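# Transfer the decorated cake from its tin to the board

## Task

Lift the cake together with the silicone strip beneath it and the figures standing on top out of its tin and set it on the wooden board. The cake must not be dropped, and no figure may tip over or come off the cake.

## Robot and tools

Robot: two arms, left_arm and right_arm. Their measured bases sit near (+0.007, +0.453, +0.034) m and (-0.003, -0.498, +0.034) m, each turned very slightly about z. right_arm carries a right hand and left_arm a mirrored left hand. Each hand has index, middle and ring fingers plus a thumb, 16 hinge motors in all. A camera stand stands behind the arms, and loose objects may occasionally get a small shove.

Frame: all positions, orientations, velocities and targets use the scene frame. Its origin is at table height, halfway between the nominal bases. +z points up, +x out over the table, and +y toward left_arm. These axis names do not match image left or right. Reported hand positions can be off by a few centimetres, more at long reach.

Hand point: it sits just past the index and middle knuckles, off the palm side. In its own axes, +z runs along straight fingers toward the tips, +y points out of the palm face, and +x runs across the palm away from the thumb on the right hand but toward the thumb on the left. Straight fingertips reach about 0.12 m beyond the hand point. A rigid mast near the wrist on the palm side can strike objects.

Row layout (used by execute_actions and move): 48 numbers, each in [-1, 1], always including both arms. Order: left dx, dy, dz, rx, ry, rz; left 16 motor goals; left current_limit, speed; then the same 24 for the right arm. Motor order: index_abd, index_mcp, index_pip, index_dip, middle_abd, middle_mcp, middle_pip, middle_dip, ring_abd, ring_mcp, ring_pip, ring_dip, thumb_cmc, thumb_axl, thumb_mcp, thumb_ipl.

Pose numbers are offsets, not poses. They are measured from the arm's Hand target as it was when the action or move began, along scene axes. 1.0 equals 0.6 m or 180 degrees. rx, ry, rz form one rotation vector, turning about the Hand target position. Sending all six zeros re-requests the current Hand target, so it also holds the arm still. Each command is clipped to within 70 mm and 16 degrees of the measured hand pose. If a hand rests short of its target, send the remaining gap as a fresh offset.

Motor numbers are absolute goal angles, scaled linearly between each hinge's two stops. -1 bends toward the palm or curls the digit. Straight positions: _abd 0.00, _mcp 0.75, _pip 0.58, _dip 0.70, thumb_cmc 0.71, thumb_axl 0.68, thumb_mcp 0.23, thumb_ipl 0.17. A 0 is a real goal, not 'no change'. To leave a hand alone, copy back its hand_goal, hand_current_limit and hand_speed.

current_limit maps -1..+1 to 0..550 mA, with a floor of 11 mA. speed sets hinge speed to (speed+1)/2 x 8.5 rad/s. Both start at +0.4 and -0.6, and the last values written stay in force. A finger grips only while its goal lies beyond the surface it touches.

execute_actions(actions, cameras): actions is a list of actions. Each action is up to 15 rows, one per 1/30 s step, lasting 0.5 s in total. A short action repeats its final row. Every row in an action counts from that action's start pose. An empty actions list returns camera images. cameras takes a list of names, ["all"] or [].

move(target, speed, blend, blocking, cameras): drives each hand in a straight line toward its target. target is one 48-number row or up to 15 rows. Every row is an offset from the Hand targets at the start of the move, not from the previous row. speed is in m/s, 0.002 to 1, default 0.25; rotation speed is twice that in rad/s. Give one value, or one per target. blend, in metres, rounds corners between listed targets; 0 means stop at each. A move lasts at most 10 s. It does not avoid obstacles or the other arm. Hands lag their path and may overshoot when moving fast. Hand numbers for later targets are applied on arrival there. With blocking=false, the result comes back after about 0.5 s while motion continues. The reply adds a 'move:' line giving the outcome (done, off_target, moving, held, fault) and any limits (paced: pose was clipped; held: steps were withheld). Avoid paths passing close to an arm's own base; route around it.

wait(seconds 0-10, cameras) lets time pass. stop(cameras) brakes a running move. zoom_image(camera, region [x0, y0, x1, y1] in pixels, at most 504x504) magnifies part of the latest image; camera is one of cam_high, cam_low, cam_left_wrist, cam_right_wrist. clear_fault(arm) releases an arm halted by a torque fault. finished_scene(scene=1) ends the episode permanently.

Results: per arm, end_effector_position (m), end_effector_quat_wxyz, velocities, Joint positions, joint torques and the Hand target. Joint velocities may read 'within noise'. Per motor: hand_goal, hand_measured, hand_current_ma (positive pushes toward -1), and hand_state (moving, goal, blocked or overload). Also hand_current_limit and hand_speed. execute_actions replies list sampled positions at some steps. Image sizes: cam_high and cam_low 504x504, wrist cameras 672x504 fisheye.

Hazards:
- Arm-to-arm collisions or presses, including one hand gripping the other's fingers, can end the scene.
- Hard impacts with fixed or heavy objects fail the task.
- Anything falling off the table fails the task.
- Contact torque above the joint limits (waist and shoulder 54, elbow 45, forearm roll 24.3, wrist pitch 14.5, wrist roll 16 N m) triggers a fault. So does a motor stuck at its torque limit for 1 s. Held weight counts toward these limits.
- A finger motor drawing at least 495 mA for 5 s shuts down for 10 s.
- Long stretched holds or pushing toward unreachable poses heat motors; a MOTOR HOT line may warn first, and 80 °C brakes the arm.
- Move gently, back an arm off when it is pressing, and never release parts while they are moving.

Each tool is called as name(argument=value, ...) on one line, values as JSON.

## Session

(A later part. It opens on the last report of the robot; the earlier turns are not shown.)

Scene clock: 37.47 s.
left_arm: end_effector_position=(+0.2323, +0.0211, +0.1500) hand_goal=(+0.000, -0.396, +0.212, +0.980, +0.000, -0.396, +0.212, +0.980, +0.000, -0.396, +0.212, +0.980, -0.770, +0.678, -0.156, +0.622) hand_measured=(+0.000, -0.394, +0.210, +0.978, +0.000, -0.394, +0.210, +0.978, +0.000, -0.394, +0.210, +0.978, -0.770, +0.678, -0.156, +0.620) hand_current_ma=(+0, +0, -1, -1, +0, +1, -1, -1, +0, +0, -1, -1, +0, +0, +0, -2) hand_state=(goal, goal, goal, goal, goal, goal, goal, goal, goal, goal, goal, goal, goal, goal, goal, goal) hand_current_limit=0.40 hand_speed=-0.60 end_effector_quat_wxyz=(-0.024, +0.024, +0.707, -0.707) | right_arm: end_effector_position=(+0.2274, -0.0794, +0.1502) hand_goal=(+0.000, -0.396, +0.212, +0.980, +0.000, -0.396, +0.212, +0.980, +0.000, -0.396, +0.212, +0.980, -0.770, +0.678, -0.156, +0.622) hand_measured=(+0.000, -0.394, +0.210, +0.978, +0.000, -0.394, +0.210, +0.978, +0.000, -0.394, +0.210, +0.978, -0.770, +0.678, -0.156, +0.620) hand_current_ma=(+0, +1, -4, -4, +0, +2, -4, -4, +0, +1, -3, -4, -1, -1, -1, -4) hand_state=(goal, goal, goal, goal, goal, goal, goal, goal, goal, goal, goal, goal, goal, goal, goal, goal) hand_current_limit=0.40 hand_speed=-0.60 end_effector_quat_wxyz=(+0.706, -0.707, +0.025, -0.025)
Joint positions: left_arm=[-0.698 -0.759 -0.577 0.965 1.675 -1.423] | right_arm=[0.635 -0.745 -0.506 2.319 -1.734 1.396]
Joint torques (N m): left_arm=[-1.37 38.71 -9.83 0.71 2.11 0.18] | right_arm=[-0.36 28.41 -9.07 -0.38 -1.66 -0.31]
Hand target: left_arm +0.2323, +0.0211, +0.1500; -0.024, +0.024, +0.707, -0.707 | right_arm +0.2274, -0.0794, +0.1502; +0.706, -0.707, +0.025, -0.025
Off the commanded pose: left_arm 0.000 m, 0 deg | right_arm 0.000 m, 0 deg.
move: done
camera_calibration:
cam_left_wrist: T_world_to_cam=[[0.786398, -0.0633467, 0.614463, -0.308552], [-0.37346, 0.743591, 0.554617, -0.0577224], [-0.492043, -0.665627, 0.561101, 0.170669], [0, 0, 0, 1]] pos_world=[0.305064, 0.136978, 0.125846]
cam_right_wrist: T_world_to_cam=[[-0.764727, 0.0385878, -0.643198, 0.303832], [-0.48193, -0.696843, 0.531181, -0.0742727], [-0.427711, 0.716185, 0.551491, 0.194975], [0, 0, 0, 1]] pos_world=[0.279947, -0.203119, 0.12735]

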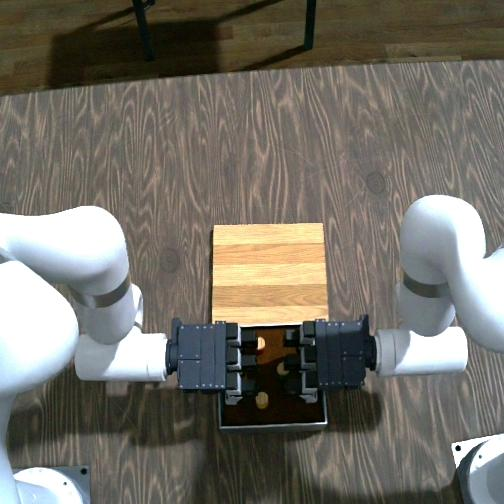

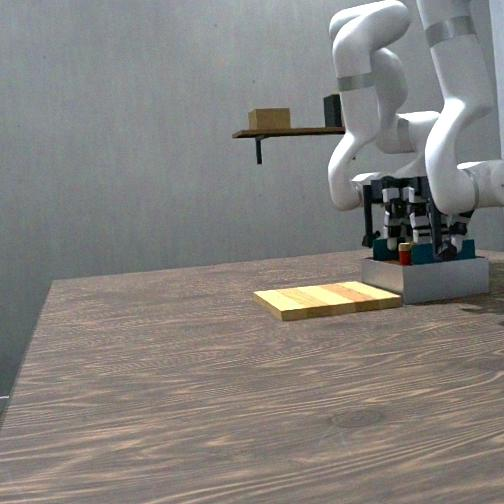

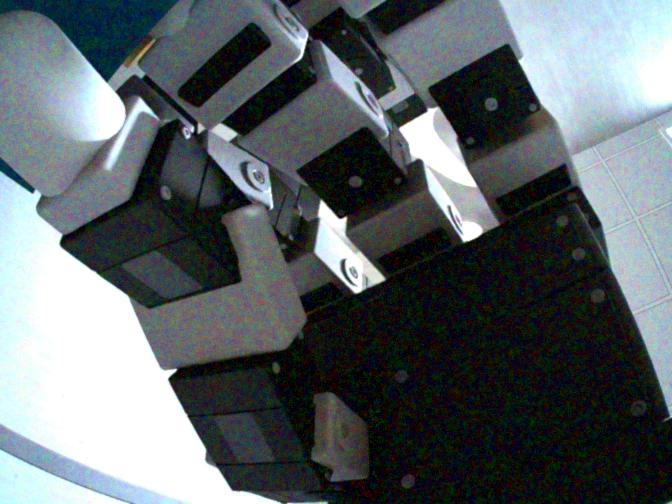

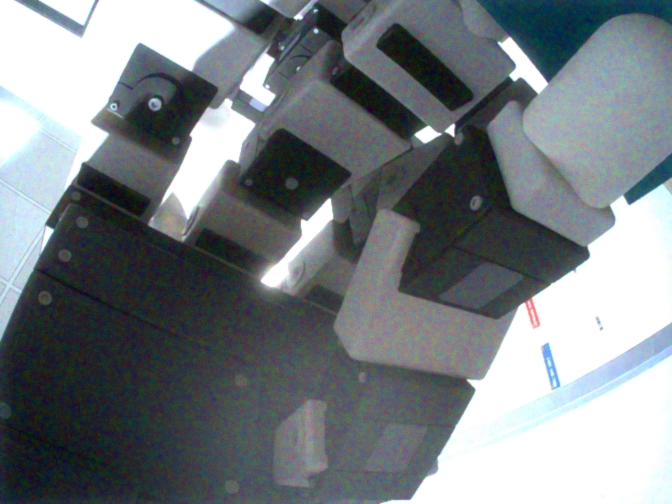

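move(target=[[0,0,-0.015, 0,0,0, 0,-0.397,0.212,0.98, 0,-0.397,0.212,0.98, 0,-0.397,0.212,0.98, -0.771,0.678,-0.157,0.622, 0.2,-0.85, 0,0,-0.015, 0,0,0, 0,-0.397,0.212,0.98, 0,-0.397,0.212,0.98, 0,-0.397,0.212,0.98, -0.771,0.678,-0.157,0.622, 0.2,-0.85], [0,0,-0.015, 0,0,0, 0,-0.479,0.212,0.98, 0,-0.479,0.212,0.98, 0,-0.479,0.212,0.98, -0.771,0.678,-0.337,0.622, 0.2,-0.85, 0,0,-0.015, 0,0,0, 0,-0.479,0.212,0.98, 0,-0.479,0.212,0.98, 0,-0.479,0.212,0.98, -0.771,0.678,-0.337,0.622, 0.2,-0.85]], speed=0.06, cameras=["all"])

zoom_image(camera="cam_low", region=[360, 180, 490, 310])

zoom_image(camera="cam_right_wrist", region=[400, 0, 672, 200])

zoom_image(camera="cam_left_wrist", region=[0, 0, 272, 200])

Scene clock: 40.27 s.
left_arm: end_effector_position=(+0.2323, +0.0211, +0.1410) hand_goal=(+0.000, -0.478, +0.212, +0.980, +0.000, -0.478, +0.212, +0.980, +0.000, -0.478, +0.212, +0.980, -0.770, +0.678, -0.336, +0.622) hand_measured=(+0.000, -0.474, +0.214, +0.980, +0.000, -0.464, +0.218, +0.982, +0.000, -0.476, +0.210, +0.978, -0.770, +0.678, -0.296, +0.630) hand_current_ma=(+0, +3, +1, +0, +0, +18, +5, +0, +0, +1, -1, -1, +0, +0, +111, +11) hand_state=(goal, goal, goal, goal, goal, goal, goal, goal, goal, goal, goal, goal, goal, goal, blocked, goal) hand_current_limit=0.20 hand_speed=-0.85 end_effector_quat_wxyz=(-0.024, +0.024, +0.707, -0.707) | right_arm: end_effector_position=(+0.2274, -0.0794, +0.1412) hand_goal=(+0.000, -0.478, +0.212, +0.980, +0.000, -0.478, +0.212, +0.980, +0.000, -0.478, +0.212, +0.980, -0.770, +0.678, -0.336, +0.622) hand_measured=(+0.000, -0.476, +0.212, +0.978, +0.000, -0.466, +0.218, +0.980, +0.000, -0.476, +0.210, +0.978, -0.770, +0.678, -0.288, +0.630) hand_current_ma=(+0, +3, -1, -3, +0, +31, +10, +0, +0, +3, -3, -4, -1, -1, +208, +21) hand_state=(goal, goal, goal, goal, goal, goal, goal, goal, goal, goal, goal, goal, goal, goal, blocked, goal) hand_current_limit=0.20 hand_speed=-0.85 end_effector_quat_wxyz=(+0.706, -0.707, +0.025, -0.025)
Joint positions: left_arm=[-0.698 -0.787 -0.588 0.967 1.685 -1.408] | right_arm=[0.635 -0.776 -0.517 2.316 -1.747 1.382]
Joint torques (N m): left_arm=[-1.9 40.63 -9.04 0.51 1.93 0.18] | right_arm=[-0.17 31.32 -8.26 -0.34 -1.56 -0.19]
Hand target: left_arm +0.2323, +0.0211, +0.1410; -0.024, +0.024, +0.707, -0.707 | right_arm +0.2274, -0.0794, +0.1412; +0.706, -0.707, +0.025, -0.025
Off the commanded pose: left_arm 0.000 m, 0 deg | right_arm 0.000 m, 0 deg.
move: done
camera_calibration:
cam_left_wrist: T_world_to_cam=[[0.786395, -0.0633502, 0.614467, -0.30296], [-0.373423, 0.743641, 0.554575, -0.0526884], [-0.492075, -0.665571, 0.561139, 0.175772], [0, 0, 0, 1]] pos_world=[0.305064, 0.136978, 0.116746]
cam_right_wrist: T_world_to_cam=[[-0.764727, 0.0385878, -0.643198, 0.297979], [-0.48193, -0.696843, 0.531181, -0.0694389], [-0.427711, 0.716185, 0.551491, 0.199993], [0, 0, 0, 1]] pos_world=[0.279947, -0.203119, 0.11825]

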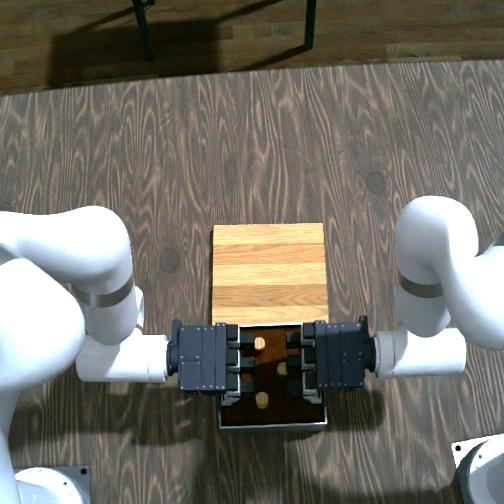

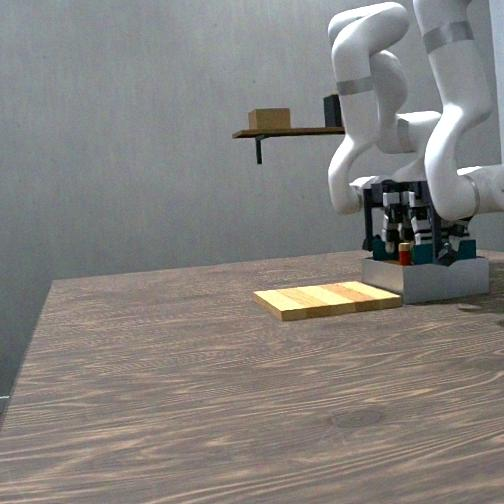

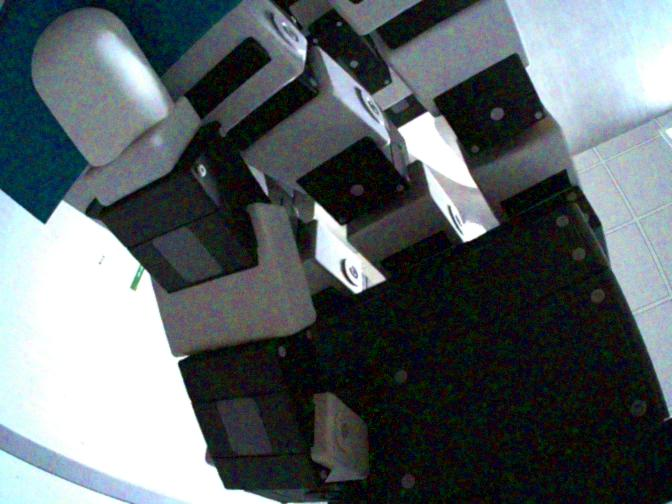

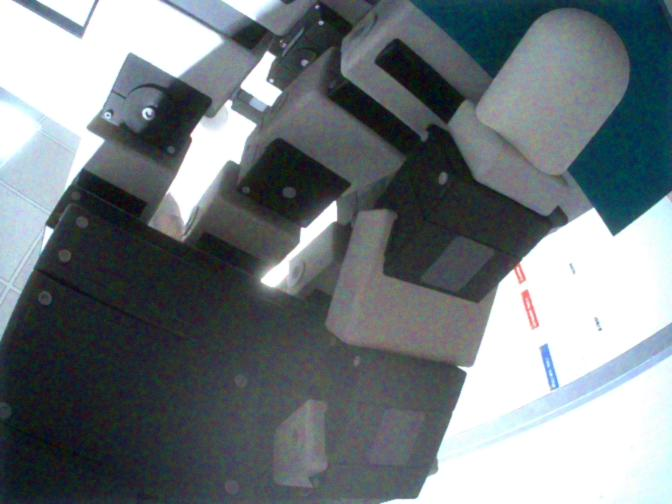

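Scaled by 3.877 from the camera's 504x504 image, which has a finer 720x720 frame.

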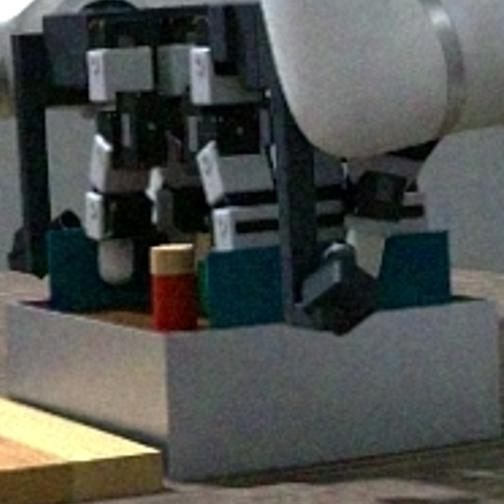

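Scaled by 1.853 from the camera's 672x504 image, which has a finer 960x720 frame.

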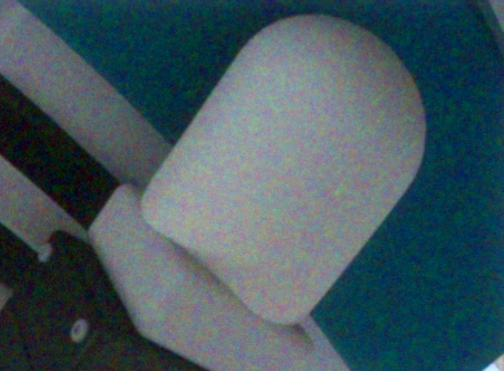

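Scaled by 1.853 from the camera's 672x504 image, which has a finer 960x720 frame.

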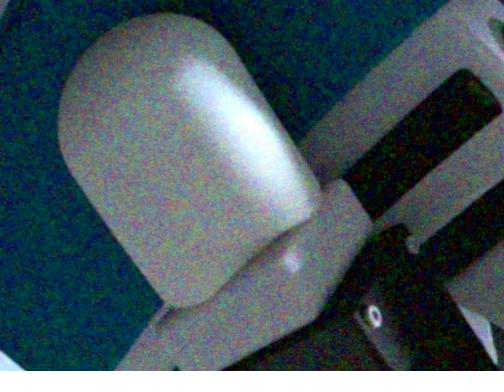

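move(target=[0,0,0, 0,0,0, 0,-0.56,0.212,0.98, 0,-0.59,0.212,0.98, 0,-0.56,0.212,0.98, -0.771,0.678,-0.60,0.622, 0.7,-0.9, 0,0,0, 0,0,0, 0,-0.56,0.212,0.98, 0,-0.59,0.212,0.98, 0,-0.56,0.212,0.98, -0.771,0.678,-0.60,0.622, 0.7,-0.9], speed=0.06, cameras=["all"])

zoom_image(camera="cam_low", region=[360, 180, 490, 310])

zoom_image(camera="cam_high", region=[200, 320, 340, 440])

Scene clock: 42.00 s.
left_arm: end_effector_position=(+0.2323, +0.0211, +0.1410) hand_goal=(+0.000, -0.560, +0.212, +0.980, +0.000, -0.590, +0.212, +0.980, +0.000, -0.560, +0.212, +0.980, -0.770, +0.678, -0.600, +0.622) hand_measured=(+0.000, -0.496, +0.228, +0.990, +0.000, -0.482, +0.236, +0.988, +0.000, -0.506, +0.226, +0.986, -0.768, +0.678, -0.312, +0.650) hand_current_ma=(+0, +164, +21, +9, +0, +351, +35, +7, +0, +127, +17, +5, +1, +0, +467, +71) hand_state=(goal, blocked, goal, goal, goal, blocked, blocked, goal, goal, blocked, goal, goal, goal, goal, blocked, blocked) hand_current_limit=0.70 hand_speed=-0.90 end_effector_quat_wxyz=(-0.024, +0.024, +0.707, -0.707) | right_arm: end_effector_position=(+0.2274, -0.0794, +0.1412) hand_goal=(+0.000, -0.560, +0.212, +0.980, +0.000, -0.590, +0.212, +0.980, +0.000, -0.560, +0.212, +0.980, -0.770, +0.678, -0.600, +0.622) hand_measured=(+0.000, -0.514, +0.226, +0.986, +0.000, -0.484, +0.236, +0.988, +0.000, -0.508, +0.226, +0.986, -0.770, +0.678, -0.294, +0.644) hand_current_ma=(+0, +154, +31, +10, +0, +425, +61, +15, +0, +172, +31, +11, -1, -1, +467, +82) hand_state=(goal, blocked, goal, goal, goal, blocked, blocked, goal, goal, blocked, goal, goal, goal, goal, blocked, blocked) hand_current_limit=0.70 hand_speed=-0.90 end_effector_quat_wxyz=(+0.706, -0.707, +0.025, -0.025)
Joint positions: left_arm=[-0.698 -0.787 -0.588 0.967 1.685 -1.408] | right_arm=[0.635 -0.776 -0.517 2.316 -1.747 1.382]
Joint torques (N m): left_arm=[-1.19 40.85 -8.55 0.61 1.71 -0.03] | right_arm=[-1.25 31.92 -7.35 -0.38 -1.43 -0.02]
Hand target: left_arm +0.2323, +0.0211, +0.1410; -0.024, +0.024, +0.707, -0.707 | right_arm +0.2274, -0.0794, +0.1412; +0.706, -0.707, +0.025, -0.025
Off the commanded pose: left_arm 0.000 m, 0 deg | right_arm 0.000 m, 0 deg.
move: done
camera_calibration:
cam_left_wrist: T_world_to_cam=[[0.786398, -0.0633467, 0.614463, -0.302961], [-0.37346, 0.743591, 0.554617, -0.0526754], [-0.492043, -0.665627, 0.561101, 0.175775], [0, 0, 0, 1]] pos_world=[0.305064, 0.136978, 0.116746]
cam_right_wrist: T_world_to_cam=[[-0.764727, 0.0385878, -0.643198, 0.297979], [-0.48193, -0.696843, 0.531181, -0.0694389], [-0.427711, 0.716185, 0.551491, 0.199993], [0, 0, 0, 1]] pos_world=[0.279947, -0.203119, 0.11825]

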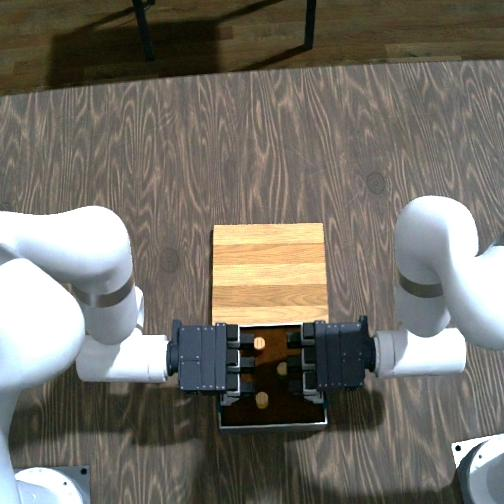

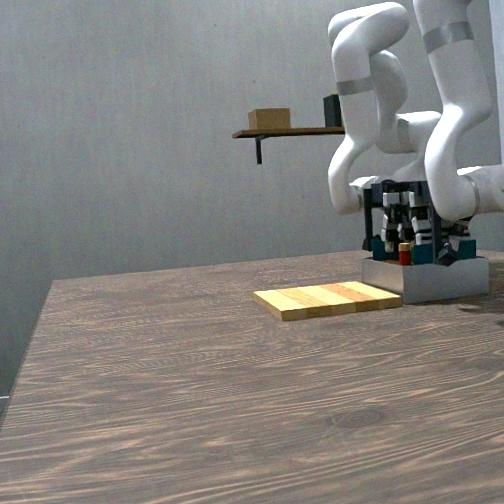

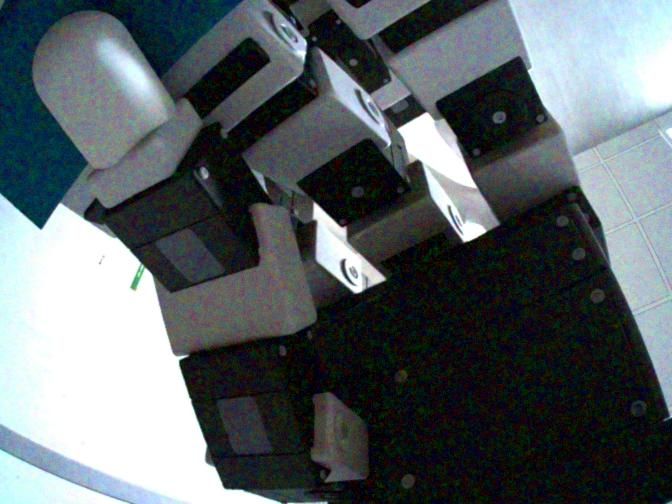

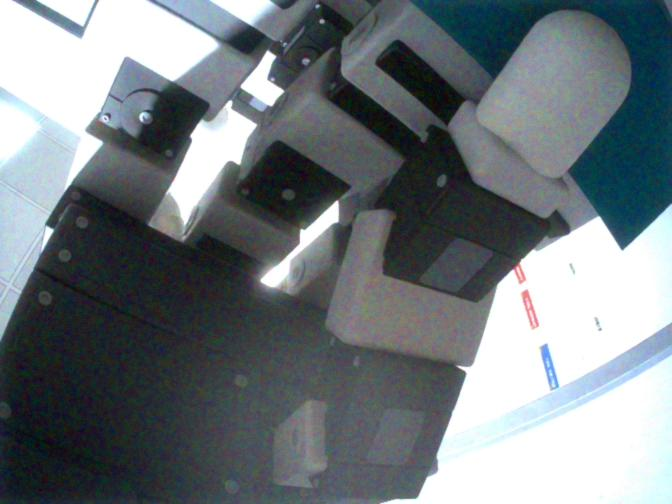

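Scaled by 3.877 from the camera's 504x504 image, which has a finer 720x720 frame.

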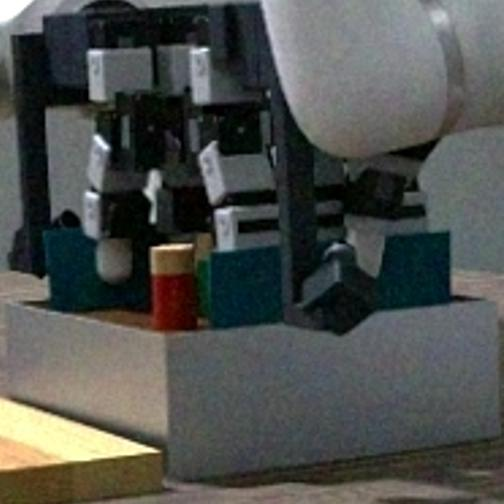

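Scaled by 3.600 from the camera's 504x504 image, which has a finer 720x720 frame.

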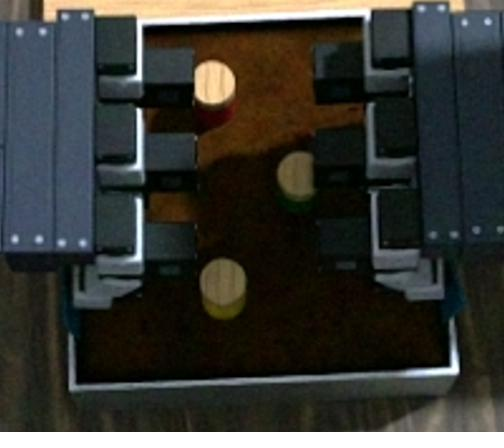

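move(target=[0,0,0.04, 0,0,0, 0,-0.55,0.212,0.98, 0,-0.59,0.212,0.98, 0,-0.55,0.212,0.98, -0.771,0.678,-0.60,0.622, 0.7,-0.9, 0,0,0.04, 0,0,0, 0,-0.55,0.212,0.98, 0,-0.59,0.212,0.98, 0,-0.55,0.212,0.98, -0.771,0.678,-0.60,0.622, 0.7,-0.9], speed=0.04, cameras=["all"])

zoom_image(camera="cam_low", region=[350, 180, 500, 310])

zoom_image(camera="cam_high", region=[200, 320, 340, 440])

Scene clock: 43.53 s.
left_arm: end_effector_position=(+0.2323, +0.0211, +0.1650) hand_goal=(+0.000, -0.550, +0.212, +0.980, +0.000, -0.590, +0.212, +0.980, +0.000, -0.550, +0.212, +0.980, -0.770, +0.678, -0.600, +0.622) hand_measured=(+0.004, -0.514, +0.230, +0.984, -0.010, -0.484, +0.246, +0.992, +0.000, -0.544, +0.218, +0.984, -0.762, +0.680, -0.340, +0.650) hand_current_ma=(+2, +70, +24, +2, -7, +336, +61, +14, +0, +4, +4, +2, +7, +1, +467, +71) hand_state=(goal, blocked, goal, goal, goal, blocked, blocked, goal, goal, goal, goal, goal, goal, goal, blocked, blocked) hand_current_limit=0.70 hand_speed=-0.90 end_effector_quat_wxyz=(-0.024, +0.024, +0.707, -0.707) | right_arm: end_effector_position=(+0.2274, -0.0794, +0.1652) hand_goal=(+0.000, -0.550, +0.212, +0.980, +0.000, -0.590, +0.212, +0.980, +0.000, -0.550, +0.212, +0.980, -0.770, +0.678, -0.600, +0.622) hand_measured=(+0.002, -0.530, +0.226, +0.982, -0.002, -0.492, +0.242, +0.992, +0.000, -0.544, +0.218, +0.984, -0.772, +0.678, -0.320, +0.644) hand_current_ma=(+1, +56, +29, +4, -3, +385, +80, +28, +0, +10, +10, +6, -2, -1, +468, +84) hand_state=(goal, blocked, goal, goal, goal, blocked, blocked, goal, goal, goal, goal, goal, goal, goal, blocked, blocked) hand_current_limit=0.70 hand_speed=-0.90 end_effector_quat_wxyz=(+0.706, -0.707, +0.025, -0.025)
Joint positions: left_arm=[-0.698 -0.711 -0.561 0.963 1.657 -1.448] | right_arm=[0.635 -0.694 -0.488 2.322 -1.711 1.421]
Joint torques (N m): left_arm=[-1.3 43.63 -9.79 0.03 1.74 -0.14] | right_arm=[-0.88 33.35 -8.04 0.29 -1.01 0.06]
Hand target: left_arm +0.2323, +0.0211, +0.1650; -0.024, +0.024, +0.707, -0.707 | right_arm +0.2274, -0.0794, +0.1652; +0.706, -0.707, +0.025, -0.025
Off the commanded pose: left_arm 0.000 m, 0 deg | right_arm 0.000 m, 0 deg.
move: done
camera_calibration:
cam_left_wrist: T_world_to_cam=[[0.78645, -0.0634514, 0.614386, -0.317698], [-0.373349, 0.743583, 0.554703, -0.0660309], [-0.492044, -0.665626, 0.561101, 0.162308], [0, 0, 0, 1]] pos_world=[0.305064, 0.136978, 0.140745]
cam_right_wrist: T_world_to_cam=[[-0.764727, 0.0385878, -0.643198, 0.313416], [-0.48193, -0.696843, 0.531181, -0.0821873], [-0.427711, 0.716185, 0.551491, 0.186757], [0, 0, 0, 1]] pos_world=[0.279947, -0.203119, 0.14225]

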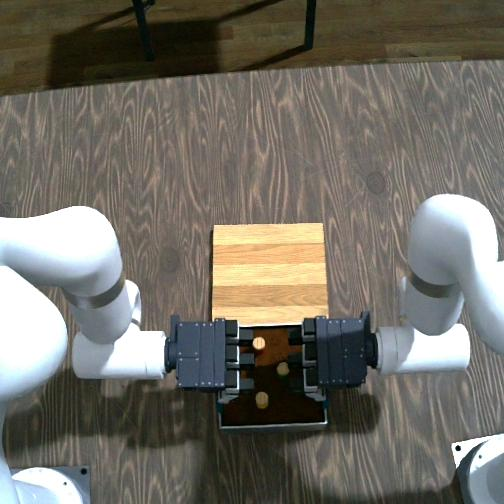

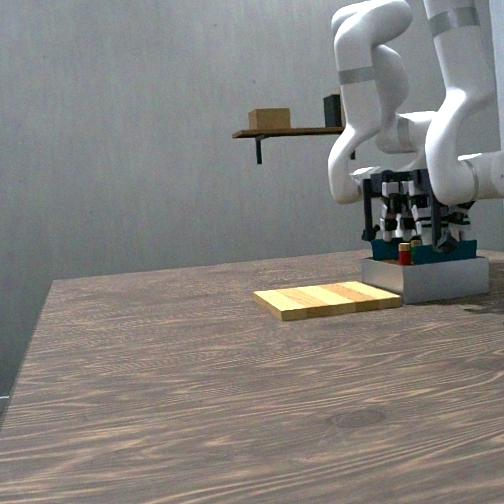

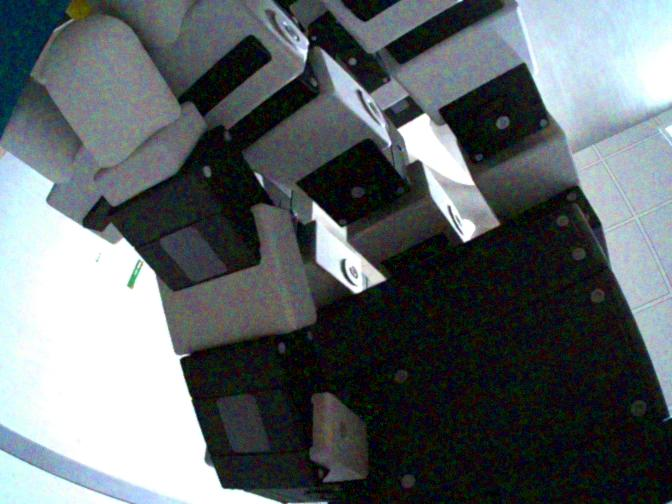

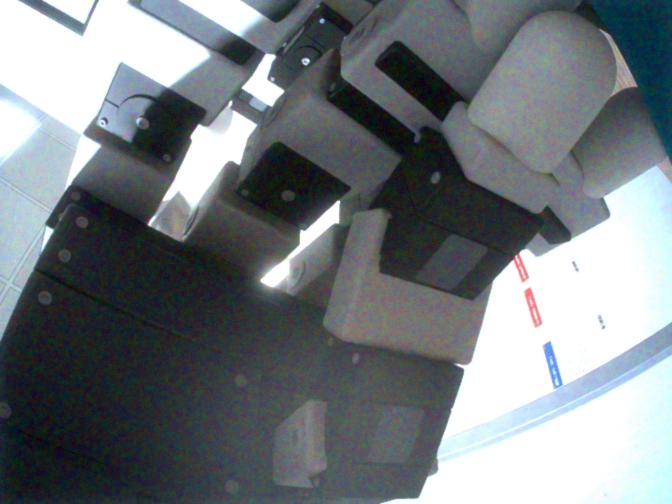

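Scaled by 3.360 from the camera's 504x504 image, which has a finer 720x720 frame.

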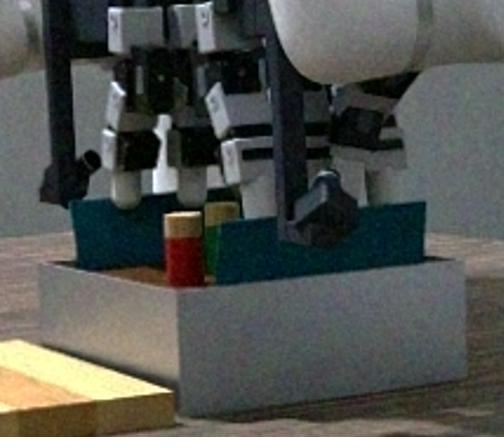

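Scaled by 3.600 from the camera's 504x504 image, which has a finer 720x720 frame.

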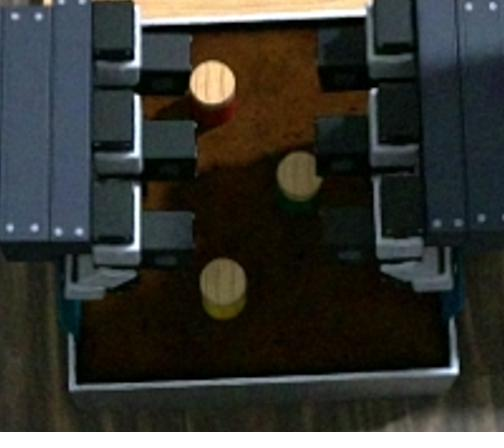

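move(target=[[0,0,0, 0,0,0, 0,-0.397,0.212,0.98, 0,-0.397,0.212,0.98, 0,-0.397,0.212,0.98, -0.771,0.678,-0.157,0.622, 0.2,-0.8, 0,0,0, 0,0,0, 0,-0.397,0.212,0.98, 0,-0.397,0.212,0.98, 0,-0.397,0.212,0.98, -0.771,0.678,-0.157,0.622, 0.2,-0.8], [0,0,0.0583, 0,0,0, 0,-0.397,0.212,0.98, 0,-0.397,0.212,0.98, 0,-0.397,0.212,0.98, -0.771,0.678,-0.157,0.622, 0.2,-0.8, 0,0,0.0583, 0,0,0, 0,-0.397,0.212,0.98, 0,-0.397,0.212,0.98, 0,-0.397,0.212,0.98, -0.771,0.678,-0.157,0.622, 0.2,-0.8], [0.0047,0.0663,0.0583, 0,0,0, 0,0.507,-0.883,0.98, 0,0.507,-0.883,0.98, 0,0.507,-0.883,0.98, -0.9,0.678,-0.506,0.622, 0.4,-0.6, -0.0045,-0.0663,0.0583, 0,0,0, 0,0.507,-0.883,0.98, 0,0.507,-0.883,0.98, 0,0.507,-0.883,0.98, -0.9,0.678,-0.506,0.622, 0.4,-0.6]], speed=0.08, cameras=["all"])

zoom_image(camera="cam_low", region=[350, 180, 500, 310])

zoom_image(camera="cam_high", region=[200, 320, 340, 440])

Scene clock: 52.73 s.
left_arm: end_effector_position=(+0.2351, +0.0609, +0.2000) hand_goal=(+0.000, +0.508, -0.882, +0.980, +0.000, +0.508, -0.882, +0.980, +0.000, +0.508, -0.882, +0.980, -0.900, +0.678, -0.506, +0.622) hand_measured=(+0.004, +0.492, -0.878, +0.982, -0.004, +0.490, -0.878, +0.982, +0.000, +0.492, -0.878, +0.982, -0.892, +0.680, -0.498, +0.624) hand_current_ma=(+2, -20, +3, +2, -2, -24, +3, +1, +0, -21, +3, +1, +6, +2, +10, +1) hand_state=(goal, goal, goal, goal, goal, goal, goal, goal, goal, goal, goal, goal, goal, goal, goal, goal) hand_current_limit=0.40 hand_speed=-0.60 end_effector_quat_wxyz=(-0.024, +0.024, +0.707, -0.707) | right_arm: end_effector_position=(+0.2247, -0.1192, +0.2002) hand_goal=(+0.000, +0.508, -0.882, +0.980, +0.000, +0.508, -0.882, +0.980, +0.000, +0.508, -0.882, +0.980, -0.900, +0.678, -0.506, +0.622) hand_measured=(+0.002, +0.492, -0.878, +0.982, -0.002, +0.490, -0.878, +0.982, +0.000, +0.492, -0.878, +0.982, -0.892, +0.678, -0.496, +0.624) hand_current_ma=(+1, -39, +8, +4, -1, -46, +8, +4, +0, -38, +7, +4, +16, -1, +26, +4) hand_state=(goal, goal, goal, goal, goal, goal, goal, goal, goal, goal, goal, goal, goal, goal, goal, goal) hand_current_limit=0.40 hand_speed=-0.60 end_effector_quat_wxyz=(+0.706, -0.707, +0.025, -0.025)
Joint positions: left_arm=[-0.595 -0.579 -0.474 1.063 1.622 -1.479] | right_arm=[0.533 -0.552 -0.389 2.224 -1.67 1.441]
Joint torques (N m): left_arm=[-0.49 38.01 -11.95 0.65 1.95 0.09] | right_arm=[-1.65 28.56 -10.36 -0.12 -1.44 -0.18]
Hand target: left_arm +0.2351, +0.0609, +0.2000; -0.024, +0.024, +0.707, -0.707 | right_arm +0.2247, -0.1192, +0.2002; +0.706, -0.707, +0.025, -0.025
Off the commanded pose: left_arm 0.000 m, 0 deg | right_arm 0.000 m, 0 deg.
move: done
camera_calibration:
cam_left_wrist: T_world_to_cam=[[0.786395, -0.0633502, 0.614467, -0.3389], [-0.373423, 0.743641, 0.554575, -0.113885], [-0.492075, -0.665571, 0.561139, 0.170466], [0, 0, 0, 1]] pos_world=[0.307864, 0.176678, 0.175746]
cam_right_wrist: T_world_to_cam=[[-0.764727, 0.0385878, -0.643198, 0.335399], [-0.48193, -0.696843, 0.531181, -0.129814], [-0.427711, 0.716185, 0.551491, 0.194805], [0, 0, 0, 1]] pos_world=[0.277247, -0.242919, 0.17725]

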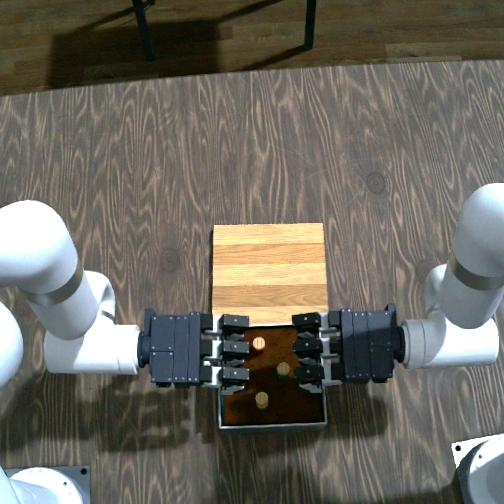

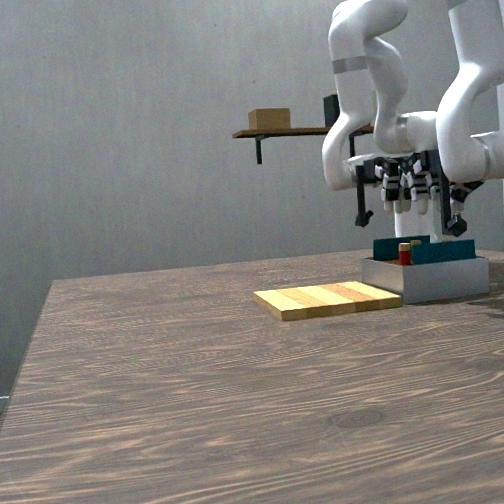

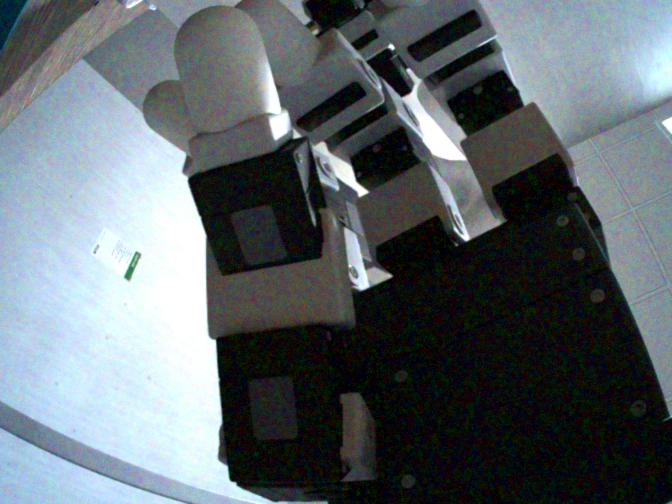

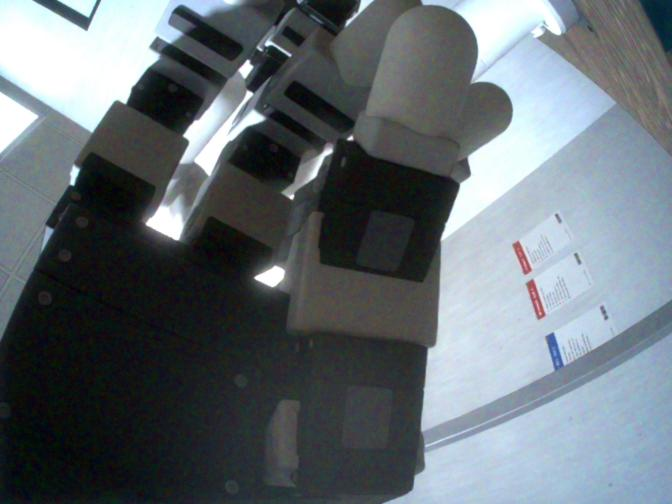

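Scaled by 3.360 from the camera's 504x504 image, which has a finer 720x720 frame.

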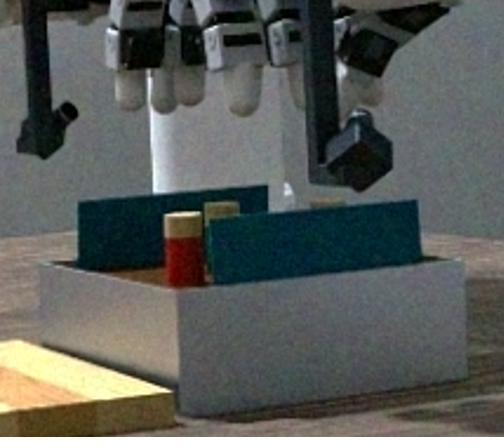

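Scaled by 3.600 from the camera's 504x504 image, which has a finer 720x720 frame.

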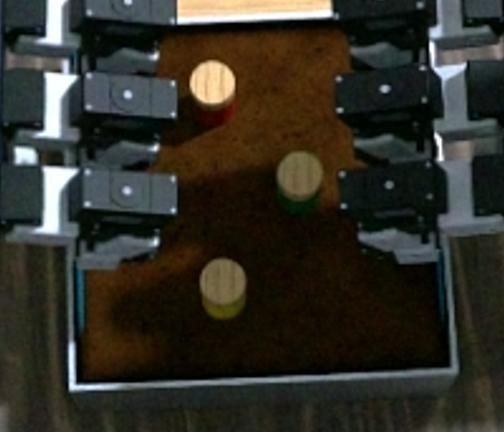

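move(target=[0,0,-0.133, 0,0,0, 0,0.507,-0.883,0.98, 0,0.507,-0.883,0.98, 0,0.507,-0.883,0.98, -0.9,0.678,-0.506,0.622, 0.4,-0.6, 0,0,-0.133, 0,0,0, 0,0.507,-0.883,0.98, 0,0.507,-0.883,0.98, 0,0.507,-0.883,0.98, -0.9,0.678,-0.506,0.622, 0.4,-0.6], speed=0.08, cameras=["all"])

zoom_image(camera="cam_low", region=[350, 180, 500, 310])

zoom_image(camera="cam_high", region=[200, 320, 340, 440])

zoom_image(camera="cam_right_wrist", region=[320, 0, 592, 200])

zoom_image(camera="cam_left_wrist", region=[100, 0, 372, 200])

Scene clock: 55.43 s.
left_arm: end_effector_position=(+0.2351, +0.0609, +0.1202) hand_goal=(+0.000, +0.508, -0.882, +0.980, +0.000, +0.508, -0.882, +0.980, +0.000, +0.508, -0.882, +0.980, -0.900, +0.678, -0.506, +0.622) hand_measured=(+0.004, +0.494, -0.878, +0.982, -0.004, +0.492, -0.878, +0.982, +0.000, +0.494, -0.878, +0.982, -0.894, +0.680, -0.498, +0.624) hand_current_ma=(+2, -19, +3, +2, -2, -23, +3, +1, +0, -20, +3, +1, +6, +2, +9, +1) hand_state=(goal, goal, goal, goal, goal, goal, goal, goal, goal, goal, goal, goal, goal, goal, goal, goal) hand_current_limit=0.40 hand_speed=-0.60 end_effector_quat_wxyz=(-0.024, +0.024, +0.707, -0.707) | right_arm: end_effector_position=(+0.2247, -0.1192, +0.1204) hand_goal=(+0.000, +0.508, -0.882, +0.980, +0.000, +0.508, -0.882, +0.980, +0.000, +0.508, -0.882, +0.980, -0.900, +0.678, -0.506, +0.622) hand_measured=(+0.002, +0.494, -0.878, +0.982, -0.002, +0.490, -0.878, +0.982, +0.000, +0.494, -0.878, +0.982, -0.892, +0.678, -0.496, +0.624) hand_current_ma=(+1, -37, +8, +4, -1, -44, +8, +4, +0, -36, +7, +4, +15, -1, +26, +4) hand_state=(goal, goal, goal, goal, goal, goal, goal, goal, goal, goal, goal, goal, goal, goal, goal, goal) hand_current_limit=0.40 hand_speed=-0.60 end_effector_quat_wxyz=(+0.706, -0.707, +0.025, -0.025)
Joint positions: left_arm=[-0.595 -0.848 -0.566 1.077 1.707 -1.324] | right_arm=[0.533 -0.844 -0.488 2.2 -1.786 1.284]
Joint torques (N m): left_arm=[-2.09 40.84 -7.19 0.88 2.22 0.23] | right_arm=[0.17 30.74 -6.23 -0.49 -1.61 -0.31]
Hand target: left_arm +0.2351, +0.0609, +0.1202; -0.024, +0.024, +0.707, -0.707 | right_arm +0.2247, -0.1192, +0.1204; +0.706, -0.707, +0.025, -0.025
Off the commanded pose: left_arm 0.000 m, 0 deg | right_arm 0.000 m, 0 deg.
move: done
camera_calibration:
cam_left_wrist: T_world_to_cam=[[0.786395, -0.0633502, 0.614467, -0.289866], [-0.373423, 0.743641, 0.554575, -0.0696302], [-0.492075, -0.665571, 0.561139, 0.215245], [0, 0, 0, 1]] pos_world=[0.307864, 0.176678, 0.0959458]
cam_right_wrist: T_world_to_cam=[[-0.764727, 0.0385878, -0.643198, 0.284072], [-0.48193, -0.696843, 0.531181, -0.0874259], [-0.427711, 0.716185, 0.551491, 0.238814], [0, 0, 0, 1]] pos_world=[0.277247, -0.242919, 0.0974499]

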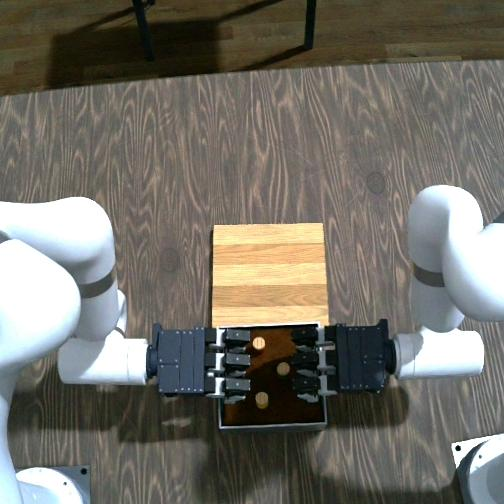

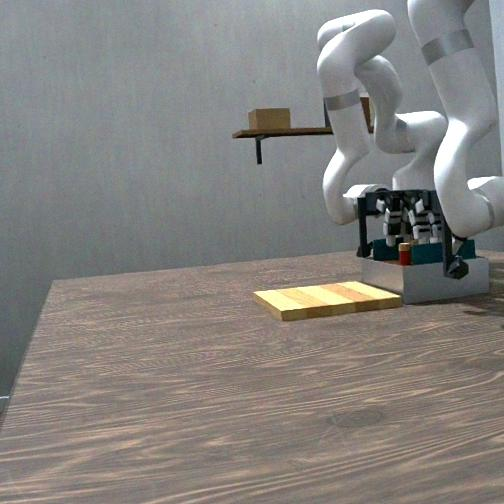

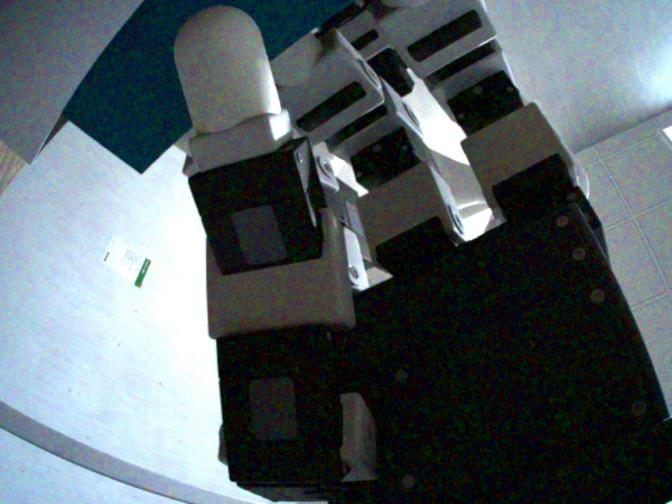

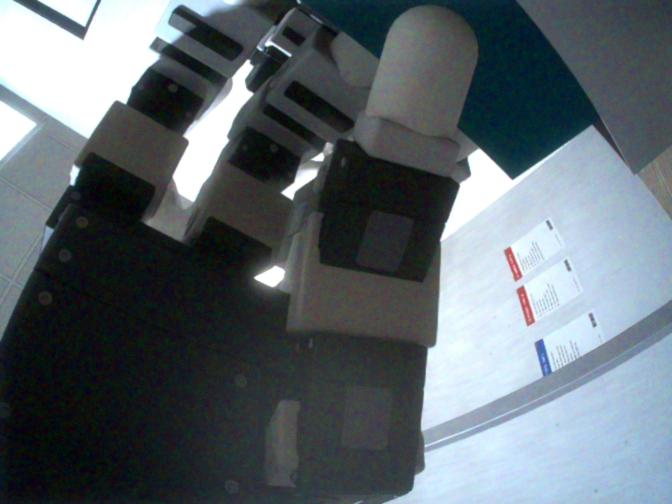

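Scaled by 3.360 from the camera's 504x504 image, which has a finer 720x720 frame.

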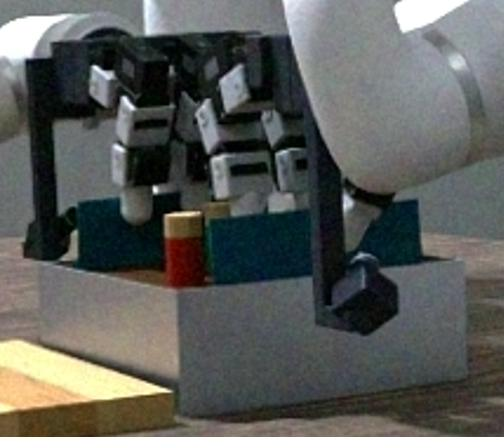

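Scaled by 3.600 from the camera's 504x504 image, which has a finer 720x720 frame.

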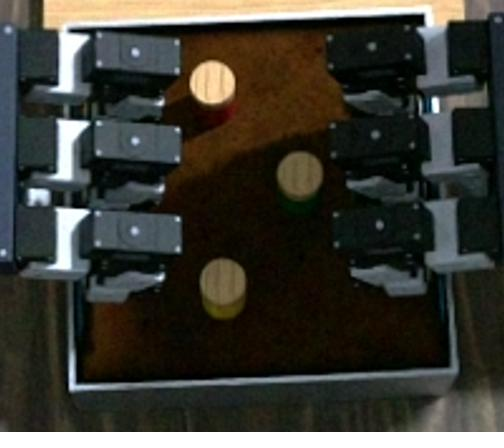

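Scaled by 1.853 from the camera's 672x504 image, which has a finer 960x720 frame.

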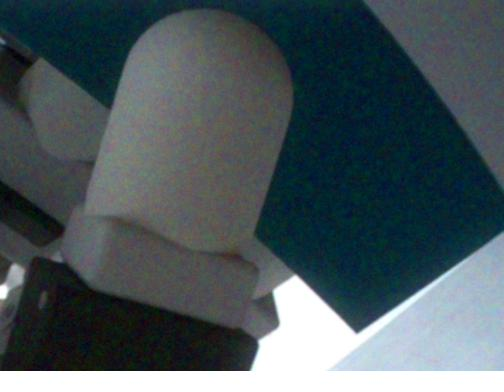

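Scaled by 1.853 from the camera's 672x504 image, which has a finer 960x720 frame.

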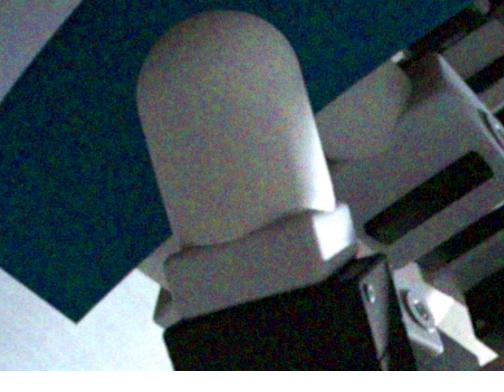

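move(target=[[0,0,-0.035, 0,0,0, 0,0.507,-0.883,0.98, 0,0.507,-0.883,0.98, 0,0.507,-0.883,0.98, -0.9,0.678,-0.506,0.622, 0.4,-0.6, 0,0,-0.035, 0,0,0, 0,0.507,-0.883,0.98, 0,0.507,-0.883,0.98, 0,0.507,-0.883,0.98, -0.9,0.678,-0.506,0.622, 0.4,-0.6],[0,0,-0.035, 0,0,0, 0,0.425,-0.883,0.98, 0,0.425,-0.883,0.98, 0,0.425,-0.883,0.98, -0.9,0.678,-0.674,0.622, 0.2,-0.85, 0,0,-0.035, 0,0,0, 0,0.425,-0.883,0.98, 0,0.425,-0.883,0.98, 0,0.425,-0.883,0.98, -0.9,0.678,-0.674,0.622, 0.2,-0.85]], speed=0.06, cameras=["all"])

zoom_image(camera="cam_low", region=[350, 180, 500, 310])

zoom_image(camera="cam_high", region=[200, 320, 340, 440])

Scene clock: 58.67 s.
left_arm: end_effector_position=(+0.2351, +0.0609, +0.0992) hand_goal=(+0.000, +0.426, -0.882, +0.980, +0.000, +0.426, -0.882, +0.980, +0.000, +0.426, -0.882, +0.980, -0.900, +0.678, -0.674, +0.622) hand_measured=(+0.004, +0.440, -0.876, +0.984, -0.004, +0.438, -0.872, +0.984, +0.000, +0.424, -0.878, +0.982, -0.894, +0.680, -0.634, +0.632) hand_current_ma=(+2, +17, +5, +2, -2, +16, +9, +2, +0, +0, +3, +1, +4, +2, +107, +15) hand_state=(goal, goal, goal, goal, goal, goal, goal, goal, goal, goal, goal, goal, goal, goal, blocked, goal) hand_current_limit=0.20 hand_speed=-0.85 end_effector_quat_wxyz=(-0.024, +0.024, +0.707, -0.707) | right_arm: end_effector_position=(+0.2247, -0.1192, +0.0994) hand_goal=(+0.000, +0.426, -0.882, +0.980, +0.000, +0.426, -0.882, +0.980, +0.000, +0.426, -0.882, +0.980, -0.900, +0.678, -0.674, +0.622) hand_measured=(+0.002, +0.422, -0.878, +0.982, -0.002, +0.434, -0.872, +0.984, +0.000, +0.426, -0.878, +0.982, -0.892, +0.678, -0.628, +0.630) hand_current_ma=(+1, -6, +8, +4, -1, +17, +22, +6, +0, +0, +7, +4, +14, -1, +188, +25) hand_state=(goal, goal, goal, goal, goal, goal, goal, goal, goal, goal, goal, goal, goal, goal, blocked, goal) hand_current_limit=0.20 hand_speed=-0.85 end_effector_quat_wxyz=(+0.706, -0.707, +0.025, -0.025)
Joint positions: left_arm=[-0.595 -0.915 -0.596 1.082 1.725 -1.29] | right_arm=[0.533 -0.916 -0.52 2.192 -1.809 1.251]
Joint torques (N m): left_arm=[-0.75 40.46 -4.48 0.6 1.32 0.22] | right_arm=[-0.47 31.94 -4.02 -0.27 -1.5 -0.29]
Hand target: left_arm +0.2351, +0.0609, +0.0992; -0.024, +0.024, +0.707, -0.707 | right_arm +0.2247, -0.1192, +0.0994; +0.706, -0.707, +0.025, -0.025
Off the commanded pose: left_arm 0.000 m, 0 deg | right_arm 0.000 m, 0 deg.
move: done
camera_calibration:
cam_left_wrist: T_world_to_cam=[[0.786395, -0.0633502, 0.614467, -0.276962], [-0.373423, 0.743641, 0.554575, -0.0579841], [-0.492075, -0.665571, 0.561139, 0.227029], [0, 0, 0, 1]] pos_world=[0.307864, 0.176678, 0.0749458]
cam_right_wrist: T_world_to_cam=[[-0.764727, 0.0385878, -0.643198, 0.270564], [-0.48193, -0.696843, 0.531181, -0.0762711], [-0.427711, 0.716185, 0.551491, 0.250395], [0, 0, 0, 1]] pos_world=[0.277247, -0.242919, 0.0764499]

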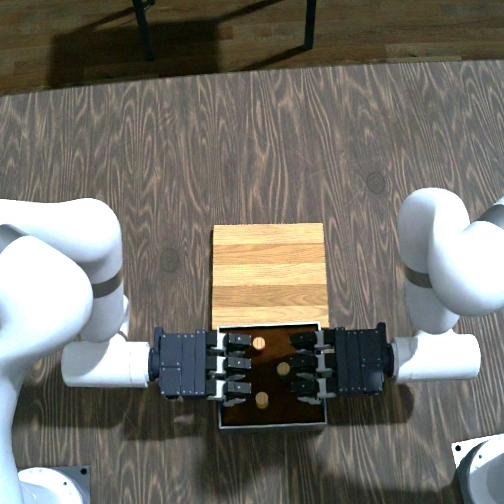

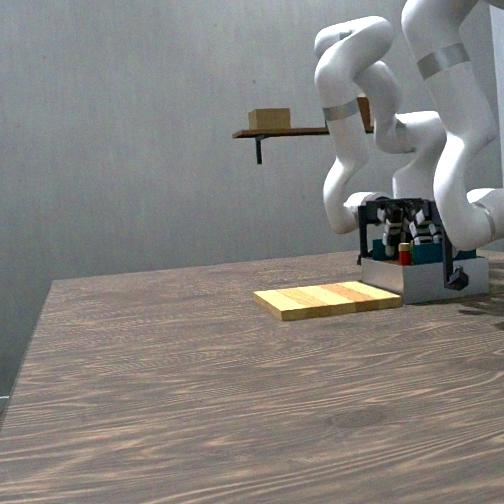

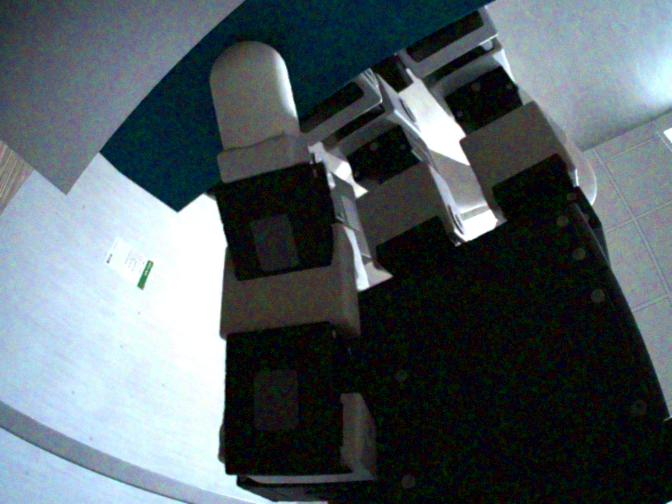

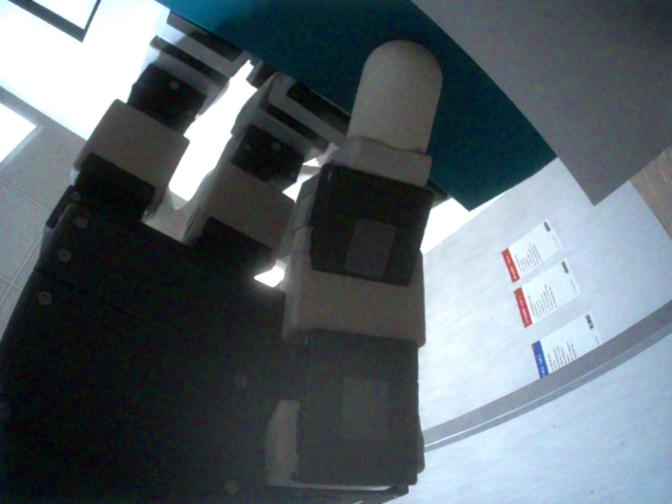

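Scaled by 3.360 from the camera's 504x504 image, which has a finer 720x720 frame.

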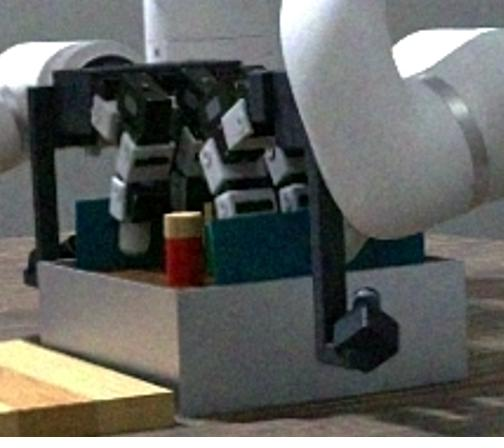

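Scaled by 3.600 from the camera's 504x504 image, which has a finer 720x720 frame.

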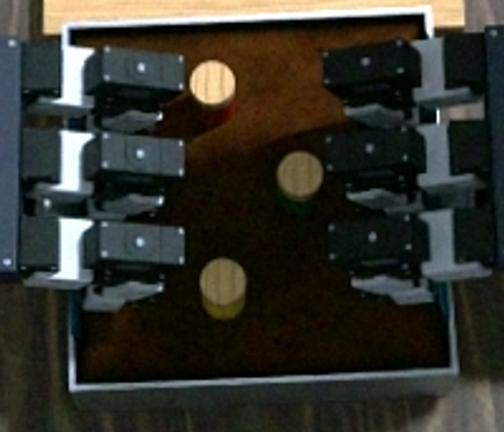

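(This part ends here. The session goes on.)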